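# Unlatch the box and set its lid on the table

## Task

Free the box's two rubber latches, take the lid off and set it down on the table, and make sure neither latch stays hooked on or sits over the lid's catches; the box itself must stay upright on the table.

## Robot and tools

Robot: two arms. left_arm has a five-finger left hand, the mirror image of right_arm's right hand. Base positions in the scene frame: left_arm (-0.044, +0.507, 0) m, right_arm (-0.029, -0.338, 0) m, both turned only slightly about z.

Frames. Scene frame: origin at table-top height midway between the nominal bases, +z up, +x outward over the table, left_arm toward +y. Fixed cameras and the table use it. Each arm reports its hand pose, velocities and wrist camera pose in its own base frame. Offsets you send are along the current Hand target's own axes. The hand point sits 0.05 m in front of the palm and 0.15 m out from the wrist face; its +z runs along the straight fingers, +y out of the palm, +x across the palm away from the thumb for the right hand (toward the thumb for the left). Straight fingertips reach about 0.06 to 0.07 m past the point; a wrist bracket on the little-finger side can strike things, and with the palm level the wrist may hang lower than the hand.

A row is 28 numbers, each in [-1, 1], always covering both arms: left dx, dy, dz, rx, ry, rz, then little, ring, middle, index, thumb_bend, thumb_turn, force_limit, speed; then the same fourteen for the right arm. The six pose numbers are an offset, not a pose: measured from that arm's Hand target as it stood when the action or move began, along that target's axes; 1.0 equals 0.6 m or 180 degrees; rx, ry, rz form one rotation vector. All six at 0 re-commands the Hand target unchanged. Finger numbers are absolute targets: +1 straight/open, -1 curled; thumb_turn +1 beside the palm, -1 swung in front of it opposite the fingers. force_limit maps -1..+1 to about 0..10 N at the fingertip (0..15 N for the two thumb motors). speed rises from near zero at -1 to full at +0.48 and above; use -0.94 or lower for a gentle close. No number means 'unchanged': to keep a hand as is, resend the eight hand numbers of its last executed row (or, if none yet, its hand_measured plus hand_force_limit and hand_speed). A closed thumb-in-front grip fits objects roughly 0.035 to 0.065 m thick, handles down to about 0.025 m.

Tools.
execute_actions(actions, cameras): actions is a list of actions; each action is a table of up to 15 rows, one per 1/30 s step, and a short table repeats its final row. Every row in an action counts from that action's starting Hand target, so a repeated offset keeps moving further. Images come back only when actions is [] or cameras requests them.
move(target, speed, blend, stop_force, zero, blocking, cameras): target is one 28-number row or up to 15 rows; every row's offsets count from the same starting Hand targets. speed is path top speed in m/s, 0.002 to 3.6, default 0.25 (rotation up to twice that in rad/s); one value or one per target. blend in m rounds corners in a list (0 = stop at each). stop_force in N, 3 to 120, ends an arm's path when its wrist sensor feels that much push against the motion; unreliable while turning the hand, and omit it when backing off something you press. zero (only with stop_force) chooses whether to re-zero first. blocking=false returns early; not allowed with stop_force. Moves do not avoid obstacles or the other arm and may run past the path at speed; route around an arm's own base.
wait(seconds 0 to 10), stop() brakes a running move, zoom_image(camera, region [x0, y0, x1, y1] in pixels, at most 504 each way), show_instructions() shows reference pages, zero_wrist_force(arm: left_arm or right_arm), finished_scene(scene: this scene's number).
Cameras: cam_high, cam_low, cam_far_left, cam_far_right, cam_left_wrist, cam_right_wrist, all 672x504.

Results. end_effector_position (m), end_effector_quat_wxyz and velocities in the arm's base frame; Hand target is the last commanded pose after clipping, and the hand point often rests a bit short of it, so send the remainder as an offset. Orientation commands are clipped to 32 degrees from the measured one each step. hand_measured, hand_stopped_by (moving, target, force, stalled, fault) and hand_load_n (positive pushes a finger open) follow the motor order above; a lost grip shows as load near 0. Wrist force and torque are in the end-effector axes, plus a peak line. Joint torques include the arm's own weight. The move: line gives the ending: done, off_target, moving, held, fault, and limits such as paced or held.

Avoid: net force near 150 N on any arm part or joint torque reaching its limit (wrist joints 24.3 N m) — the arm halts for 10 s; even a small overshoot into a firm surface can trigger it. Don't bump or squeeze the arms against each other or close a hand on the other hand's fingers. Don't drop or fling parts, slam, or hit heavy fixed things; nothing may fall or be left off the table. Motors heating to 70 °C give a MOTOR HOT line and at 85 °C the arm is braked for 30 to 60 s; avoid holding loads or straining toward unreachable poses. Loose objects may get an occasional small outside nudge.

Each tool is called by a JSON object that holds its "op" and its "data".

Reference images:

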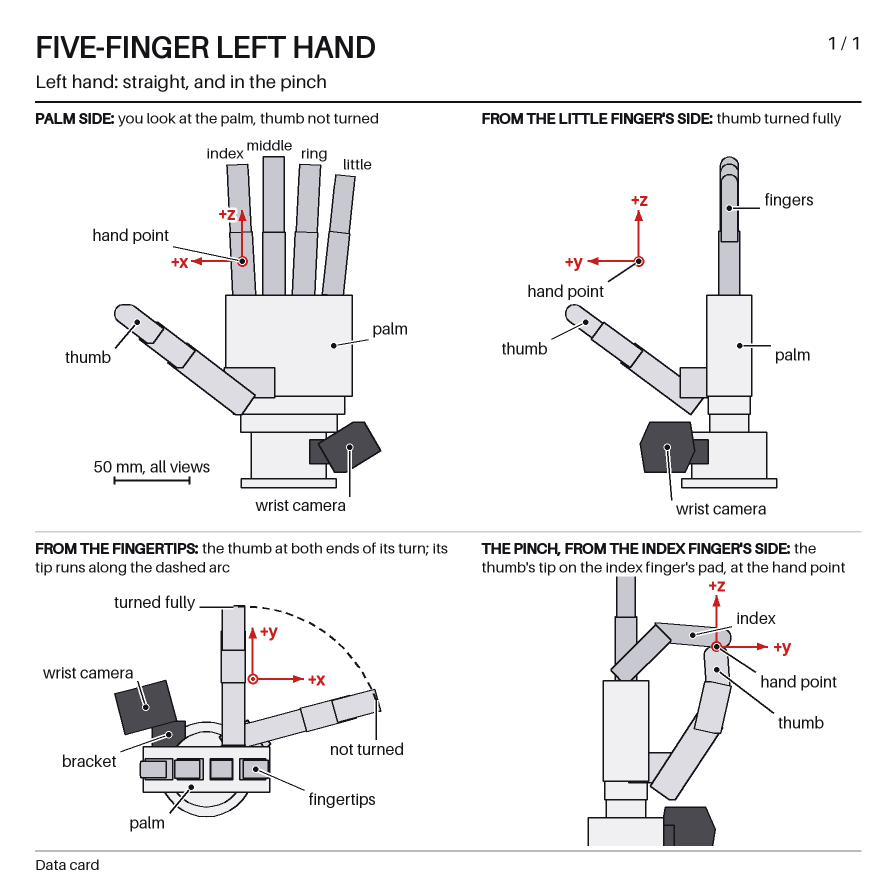

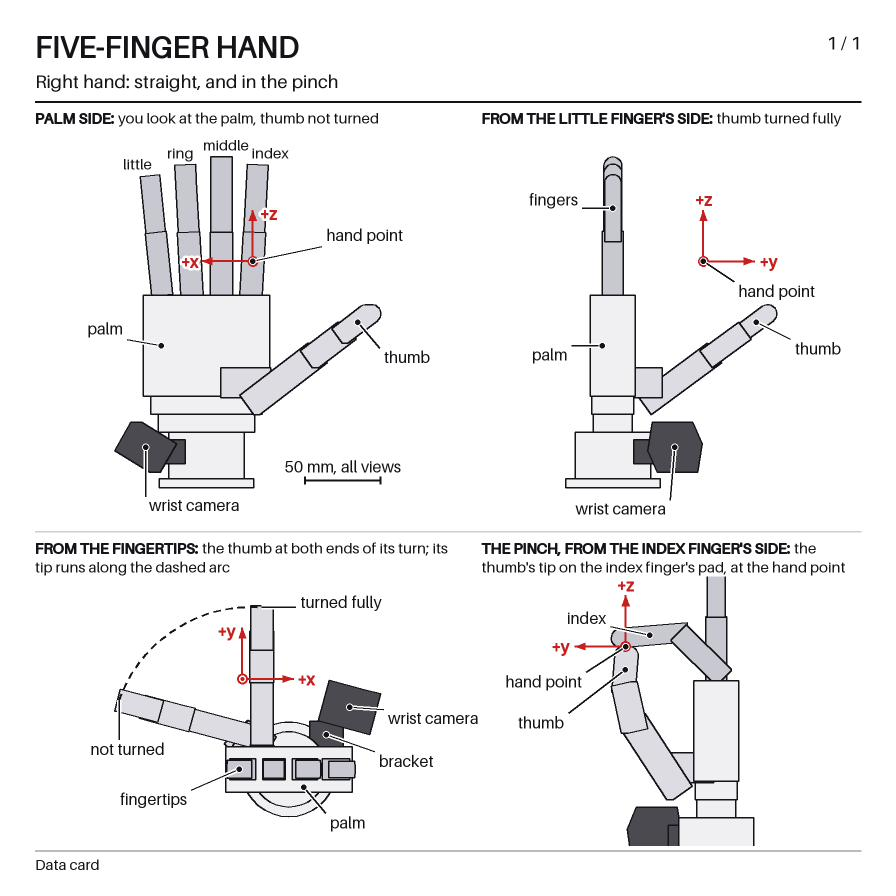

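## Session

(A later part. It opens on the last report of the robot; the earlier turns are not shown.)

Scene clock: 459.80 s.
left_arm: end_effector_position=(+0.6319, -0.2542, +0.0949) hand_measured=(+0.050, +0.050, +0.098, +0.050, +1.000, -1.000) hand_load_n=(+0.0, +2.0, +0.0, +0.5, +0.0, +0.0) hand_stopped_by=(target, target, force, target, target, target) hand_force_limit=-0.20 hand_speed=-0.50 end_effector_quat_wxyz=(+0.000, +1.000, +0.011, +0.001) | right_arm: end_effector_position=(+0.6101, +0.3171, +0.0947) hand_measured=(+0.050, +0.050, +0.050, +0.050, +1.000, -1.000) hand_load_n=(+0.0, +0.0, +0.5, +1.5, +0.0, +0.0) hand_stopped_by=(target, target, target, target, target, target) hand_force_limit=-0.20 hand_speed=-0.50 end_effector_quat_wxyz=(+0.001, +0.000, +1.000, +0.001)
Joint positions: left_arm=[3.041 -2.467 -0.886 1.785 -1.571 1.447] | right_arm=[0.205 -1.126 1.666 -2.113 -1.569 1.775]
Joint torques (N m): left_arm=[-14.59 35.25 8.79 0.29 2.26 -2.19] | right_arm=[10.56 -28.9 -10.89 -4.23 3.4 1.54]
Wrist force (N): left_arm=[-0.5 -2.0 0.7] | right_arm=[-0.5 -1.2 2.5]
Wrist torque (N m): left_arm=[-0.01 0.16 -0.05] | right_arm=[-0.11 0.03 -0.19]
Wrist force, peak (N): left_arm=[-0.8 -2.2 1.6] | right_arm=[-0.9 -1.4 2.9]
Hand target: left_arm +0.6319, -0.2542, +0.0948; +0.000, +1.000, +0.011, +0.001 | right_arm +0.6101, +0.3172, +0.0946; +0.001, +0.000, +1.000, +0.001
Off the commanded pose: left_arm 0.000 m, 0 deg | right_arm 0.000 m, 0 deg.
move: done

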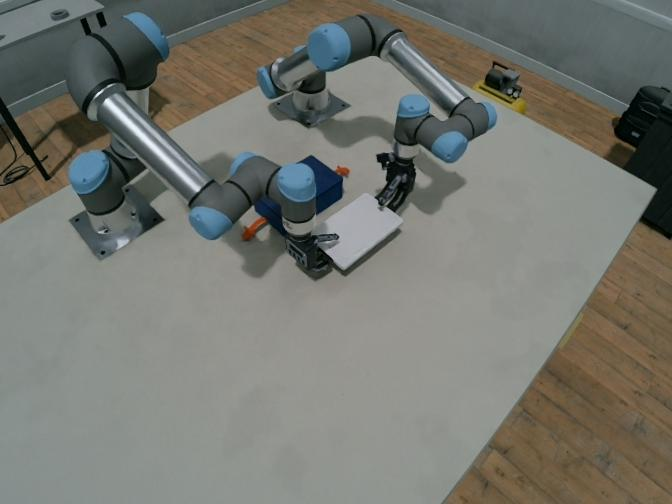

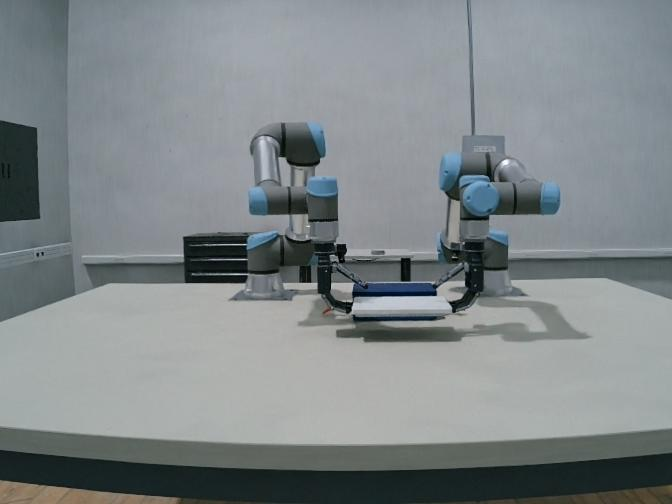

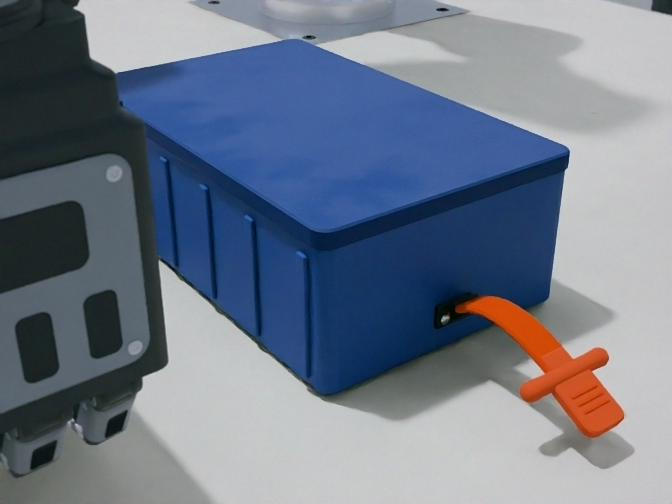

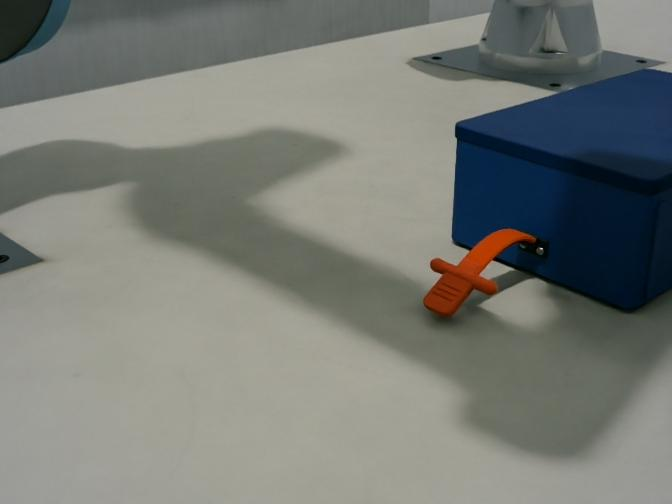

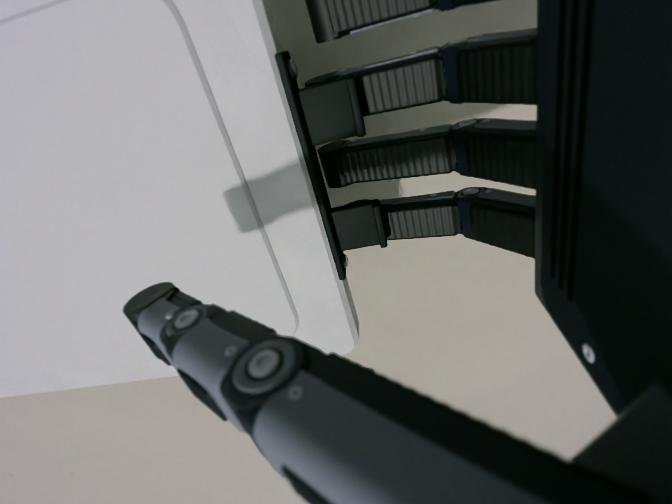

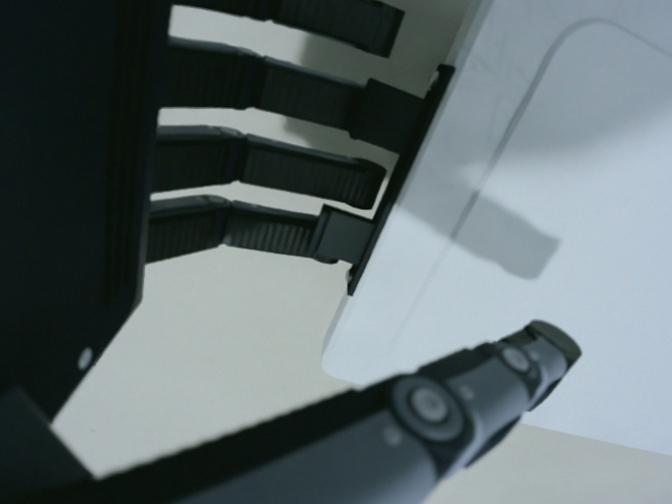

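{"op": "move", "data": {"target": [0,0,0.083,0,0,0, 0.05,0.05,0.05,0.05,1,-1,-0.2,-0.5, 0,0,0.083,0,0,0, 0.05,0.05,0.05,0.05,1,-1,-0.2,-0.5], "speed": 0.08, "cameras": ["cam_low"]}}

{"op": "zoom_image", "data": {"camera": "cam_low", "region": [300, 260, 500, 360]}}

Scene clock: 463.53 s.
left_arm: end_effector_position=(+0.6320, -0.2542, +0.0451) hand_measured=(+0.050, +0.050, +0.098, +0.050, +1.000, -1.000) hand_load_n=(+0.0, +1.5, +0.0, +0.5, -0.5, +0.0) hand_stopped_by=(target, target, force, target, target, target) hand_force_limit=-0.20 hand_speed=-0.50 end_effector_quat_wxyz=(+0.000, +1.000, +0.011, +0.001) | right_arm: end_effector_position=(+0.6102, +0.3173, +0.0450) hand_measured=(+0.050, +0.050, +0.050, +0.050, +1.000, -1.000) hand_load_n=(+0.0, +0.5, +0.0, +1.5, +0.0, +0.0) hand_stopped_by=(target, target, target, target, target, target) hand_force_limit=-0.20 hand_speed=-0.50 end_effector_quat_wxyz=(+0.001, +0.000, +1.000, +0.001)
Joint positions: left_arm=[3.041 -2.506 -0.945 1.882 -1.571 1.447] | right_arm=[0.205 -1.06 1.713 -2.227 -1.569 1.775]
Joint torques (N m): left_arm=[-9.03 36.66 8.89 0.23 0.91 1.52] | right_arm=[10.63 -31.73 -9.42 -4.23 -1.3 1.44]
Wrist force (N): left_arm=[-0.6 -2.1 0.8] | right_arm=[-0.5 -0.7 2.3]
Wrist torque (N m): left_arm=[-0.08 0.18 -0.07] | right_arm=[-0.07 0.03 -0.21]
Wrist force, peak (N): left_arm=[-0.9 -2.4 0.8] | right_arm=[-0.8 -1.6 2.6]
Hand target: left_arm +0.6320, -0.2542, +0.0450; +0.000, +1.000, +0.011, +0.001 | right_arm +0.6102, +0.3173, +0.0448; +0.001, +0.000, +1.000, +0.001
Off the commanded pose: left_arm 0.000 m, 0 deg | right_arm 0.000 m, 0 deg.
move: done
Images, in order (width x height): cam_low 672x504.

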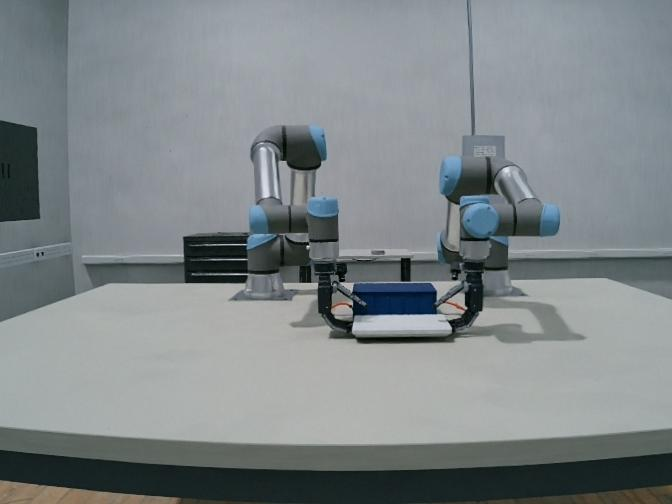

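Scaled by 2.520.

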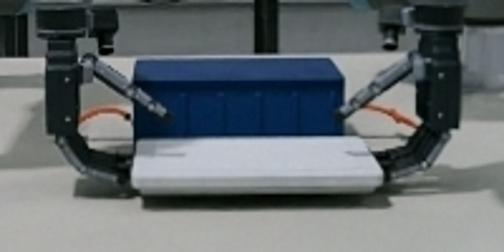

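{"op": "move", "data": {"target": [0,0,0.0167,0,0,0, 0.05,0.05,0.05,0.05,1,-1,-0.2,-0.5, 0,0,0.0167,0,0,0, 0.05,0.05,0.05,0.05,1,-1,-0.2,-0.5], "speed": 0.012, "stop_force": 4, "cameras": ["cam_low","cam_left_wrist"]}}

{"op": "zoom_image", "data": {"camera": "cam_low", "region": [300, 260, 500, 360]}}

Scene clock: 467.47 s.
left_arm: end_effector_position=(+0.6320, -0.2542, +0.0350) hand_measured=(+0.050, +0.050, +0.098, +0.050, +1.000, -1.000) hand_load_n=(+0.0, +2.0, -3.0, +0.5, -0.5, +0.0) hand_stopped_by=(target, target, force, target, target, target) hand_force_limit=-0.20 hand_speed=-0.50 end_effector_quat_wxyz=(+0.000, +1.000, +0.011, +0.001) | right_arm: end_effector_position=(+0.6103, +0.3173, +0.0348) hand_measured=(+0.050, +0.050, +0.050, +0.050, +1.000, -1.000) hand_load_n=(+0.0, +0.0, +0.5, +1.5, +0.0, +0.0) hand_stopped_by=(target, target, target, target, target, target) hand_force_limit=-0.20 hand_speed=-0.50 end_effector_quat_wxyz=(+0.001, +0.000, +1.000, +0.001)
Joint positions: left_arm=[3.041 -2.515 -0.955 1.901 -1.571 1.447] | right_arm=[0.205 -1.045 1.721 -2.249 -1.569 1.775]
Joint torques (N m): left_arm=[-0.36 36.27 9.28 -0.46 1.85 1.61] | right_arm=[11.21 -31.83 -8.33 -4.16 -1.31 1.4]
Wrist force (N): left_arm=[-0.9 -6.0 -3.5] | right_arm=[-0.7 -1.4 2.0]
Wrist torque (N m): left_arm=[-0.08 0.11 0.00] | right_arm=[-0.13 0.06 -0.25]
Wrist force, peak (N): left_arm=[-0.9 -6.4 -3.7] | right_arm=[-0.8 -1.3 2.6]
Hand target: left_arm +0.6320, -0.2542, +0.0350; +0.000, +1.000, +0.011, +0.001 | right_arm +0.6103, +0.3173, +0.0348; +0.001, +0.000, +1.000, +0.001
Off the commanded pose: left_arm 0.000 m, 0 deg | right_arm 0.000 m, 0 deg.
move: contact (left_arm)
Images, in order (width x height): cam_low 672x504, cam_left_wrist 672x504.

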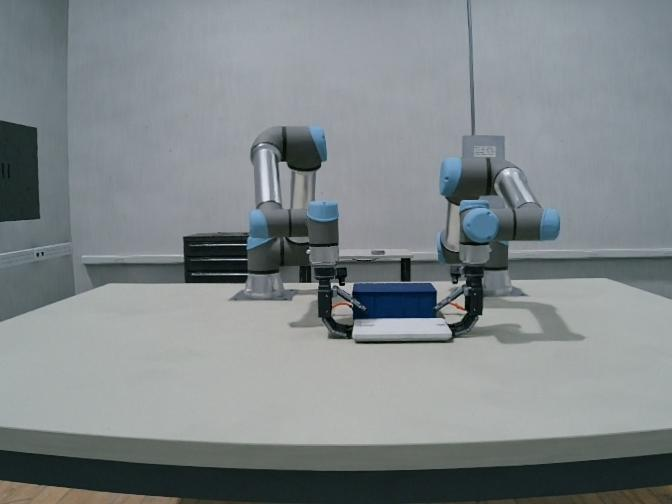

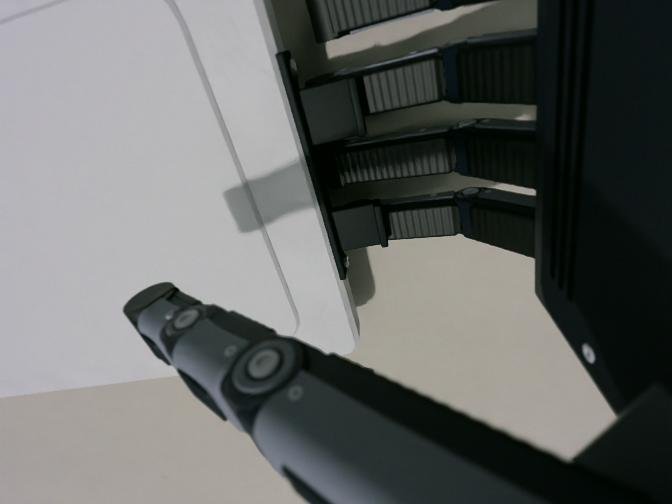

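Scaled by 2.520.

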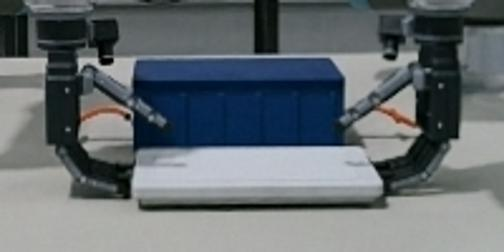

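{"op": "move", "data": {"target": [[0,0,-0.001,0,0,0, 0.05,0.05,0.05,0.05,1,-1,-0.2,-0.5, 0,0,-0.001,0,0,0, 0.05,0.05,0.05,0.05,1,-1,-0.2,-0.5],[0,-0.085,-0.001,0,0,0, 0.05,0.05,0.05,0.05,1,-1,-0.2,-0.5, 0,-0.085,-0.001,0,0,0, 0.05,0.05,0.05,0.05,1,-1,-0.2,-0.5]], "speed": 0.06, "cameras": ["cam_low","cam_left_wrist","cam_right_wrist"]}}

{"op": "zoom_image", "data": {"camera": "cam_low", "region": [300, 260, 500, 360]}}

Scene clock: 475.03 s.
left_arm: end_effector_position=(+0.6309, -0.2035, +0.0356) hand_measured=(+0.050, +0.050, +0.098, +0.050, +1.000, -1.000) hand_load_n=(+0.0, +0.0, +0.0, +0.5, -0.5, +0.0) hand_stopped_by=(target, target, force, target, target, target) hand_force_limit=-0.20 hand_speed=-0.50 end_effector_quat_wxyz=(+0.000, +1.000, +0.011, +0.001) | right_arm: end_effector_position=(+0.6103, +0.2665, +0.0352) hand_measured=(+0.050, +0.050, +0.050, +0.050, +1.000, -1.000) hand_load_n=(+0.0, +0.0, +0.0, +0.0, +0.0, +0.0) hand_stopped_by=(target, target, target, target, target, target) hand_force_limit=-0.20 hand_speed=-0.50 end_effector_quat_wxyz=(+0.001, +0.000, +1.000, +0.001)
Joint positions: left_arm=[3.124 -2.474 -1.031 1.937 -1.571 1.53] | right_arm=[0.123 -1.081 1.78 -2.272 -1.569 1.693]
Joint torques (N m): left_arm=[10.77 59.8 7.42 0.21 1.72 1.79] | right_arm=[-8.91 -48.02 -7.54 -3.79 2.79 -1.33]
Wrist force (N): left_arm=[-0.6 -0.2 -0.3] | right_arm=[-0.5 0.6 0.7]
Wrist torque (N m): left_arm=[-0.03 0.12 -0.20] | right_arm=[-0.07 0.07 -0.17]
Wrist force, peak (N): left_arm=[-1.0 -6.3 -3.9] | right_arm=[-0.8 -1.7 2.5]
Hand target: left_arm +0.6309, -0.2033, +0.0356; +0.000, +1.000, +0.011, +0.001 | right_arm +0.6103, +0.2663, +0.0353; +0.001, +0.000, +1.000, +0.001
Off the commanded pose: left_arm 0.000 m, 0 deg | right_arm 0.000 m, 0 deg.
move: done
Images, in order (width x height): cam_low 672x504, cam_left_wrist 672x504, cam_right_wrist 672x504.

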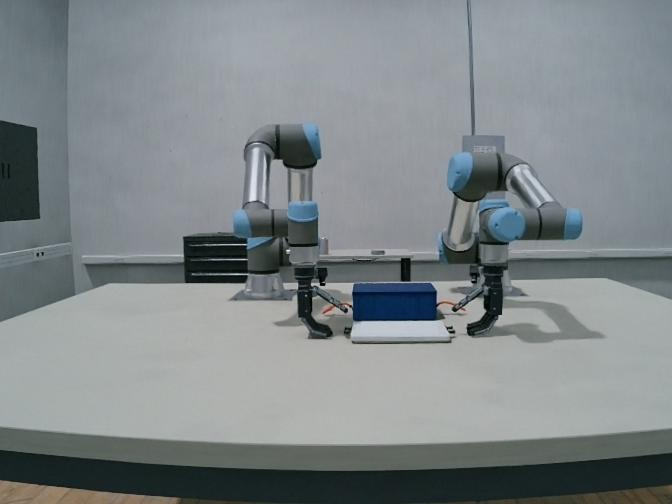

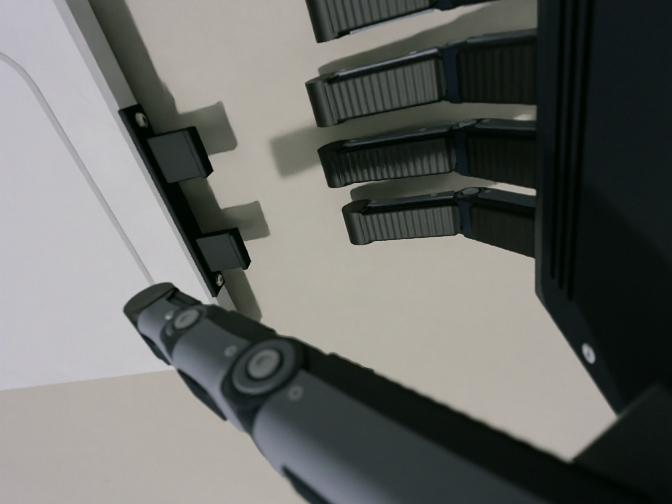

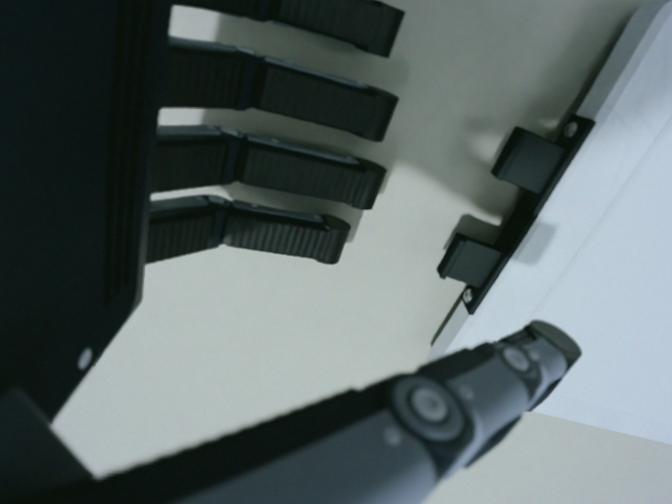

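Scaled by 2.520.

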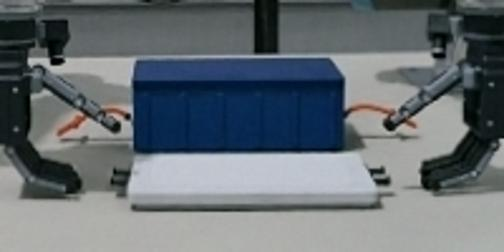

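{"op": "move", "data": {"target": [0,-0.08,-0.25,0,0,0, 0.3,0.3,0.3,0.3,1,-1,-0.2,-0.5, 0,-0.08,-0.25,0,0,0, 0.3,0.3,0.3,0.3,1,-1,-0.2,-0.5], "speed": 0.2, "cameras": ["cam_high","cam_low","cam_far_left","cam_far_right"]}}

Scene clock: 478.80 s.
left_arm: end_effector_position=(+0.6294, -0.1553, +0.1855) hand_measured=(+0.300, +0.300, +0.300, +0.300, +1.000, -1.000) hand_load_n=(+0.0, +0.0, +0.0, +0.0, +0.0, +0.0) hand_stopped_by=(target, target, target, target, target, target) hand_force_limit=-0.20 hand_speed=-0.50 end_effector_quat_wxyz=(+0.000, +1.000, +0.011, +0.001) | right_arm: end_effector_position=(+0.6100, +0.2180, +0.1850) hand_measured=(+0.300, +0.300, +0.300, +0.300, +1.000, -1.000) hand_load_n=(+0.0, +0.0, +0.0, +0.0, +0.0, +0.0) hand_stopped_by=(target, target, target, target, target, target) hand_force_limit=-0.20 hand_speed=-0.50 end_effector_quat_wxyz=(+0.001, +0.000, +1.000, +0.001)
Joint positions: left_arm=[3.205 -2.348 -0.869 1.649 -1.57 1.612] | right_arm=[0.041 -1.291 1.646 -1.928 -1.568 1.611]
Joint torques (N m): left_arm=[11.16 55.61 31.2 -4.51 -1.61 1.86] | right_arm=[-8.76 -43.32 -32.59 -0.75 -2.29 -1.17]
Wrist force (N): left_arm=[-0.4 -0.1 -0.8] | right_arm=[-0.5 0.7 0.7]
Wrist torque (N m): left_arm=[0.11 0.09 -0.18] | right_arm=[-0.07 0.07 -0.17]
Wrist force, peak (N): left_arm=[-0.3 6.8 -9.2] | right_arm=[-0.4 5.2 -4.5]
Hand target: left_arm +0.6294, -0.1552, +0.1856; +0.000, +1.000, +0.011, +0.001 | right_arm +0.6100, +0.2180, +0.1851; +0.001, +0.000, +1.000, +0.001
Off the commanded pose: left_arm 0.000 m, 0 deg | right_arm 0.000 m, 0 deg.
move: done
Images, in order (width x height): cam_high 672x504, cam_low 672x504, cam_far_left 672x504, cam_far_right 672x504.

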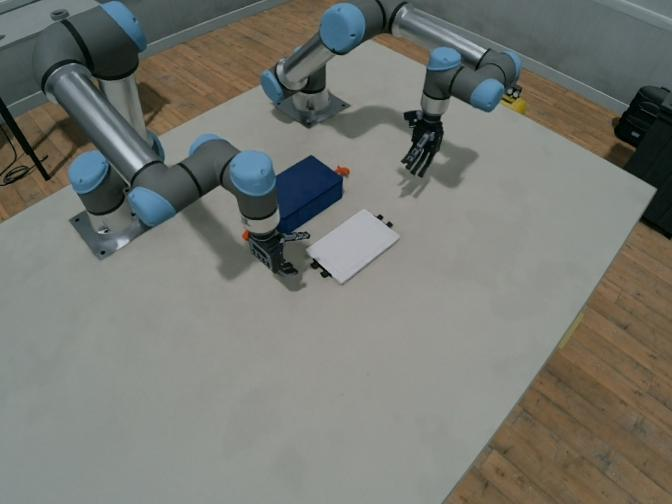

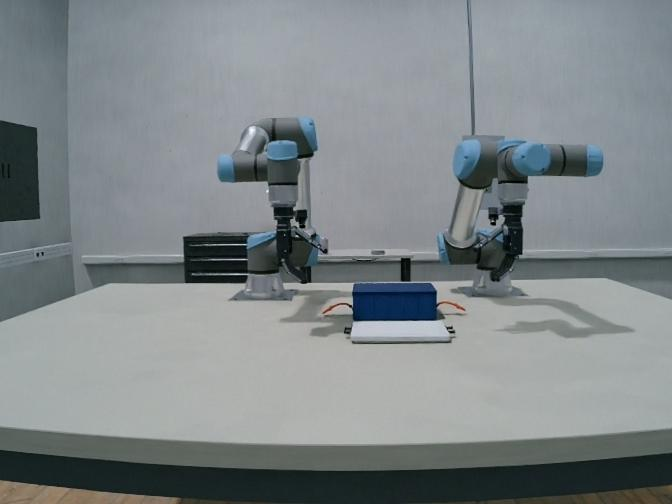

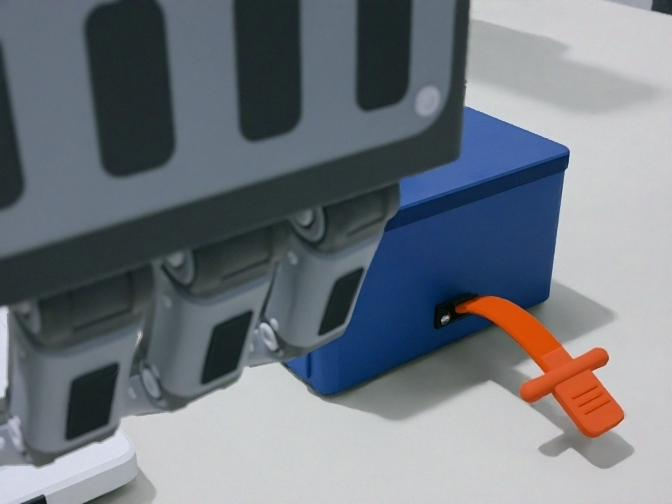

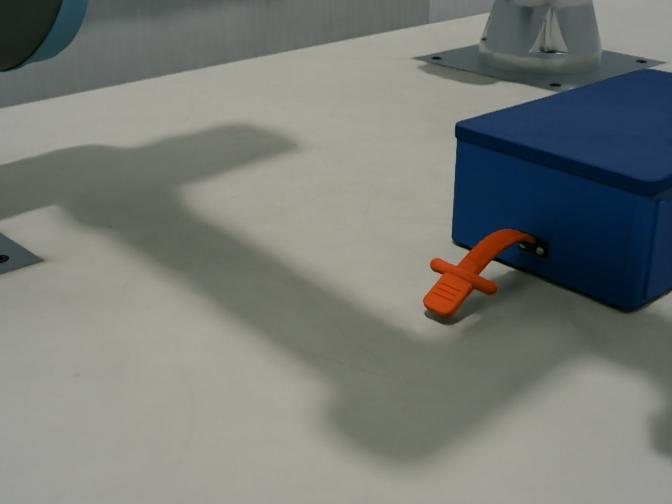

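{"op": "finished_scene", "data": {"scene": 1}}

The scene is finished: the task was done.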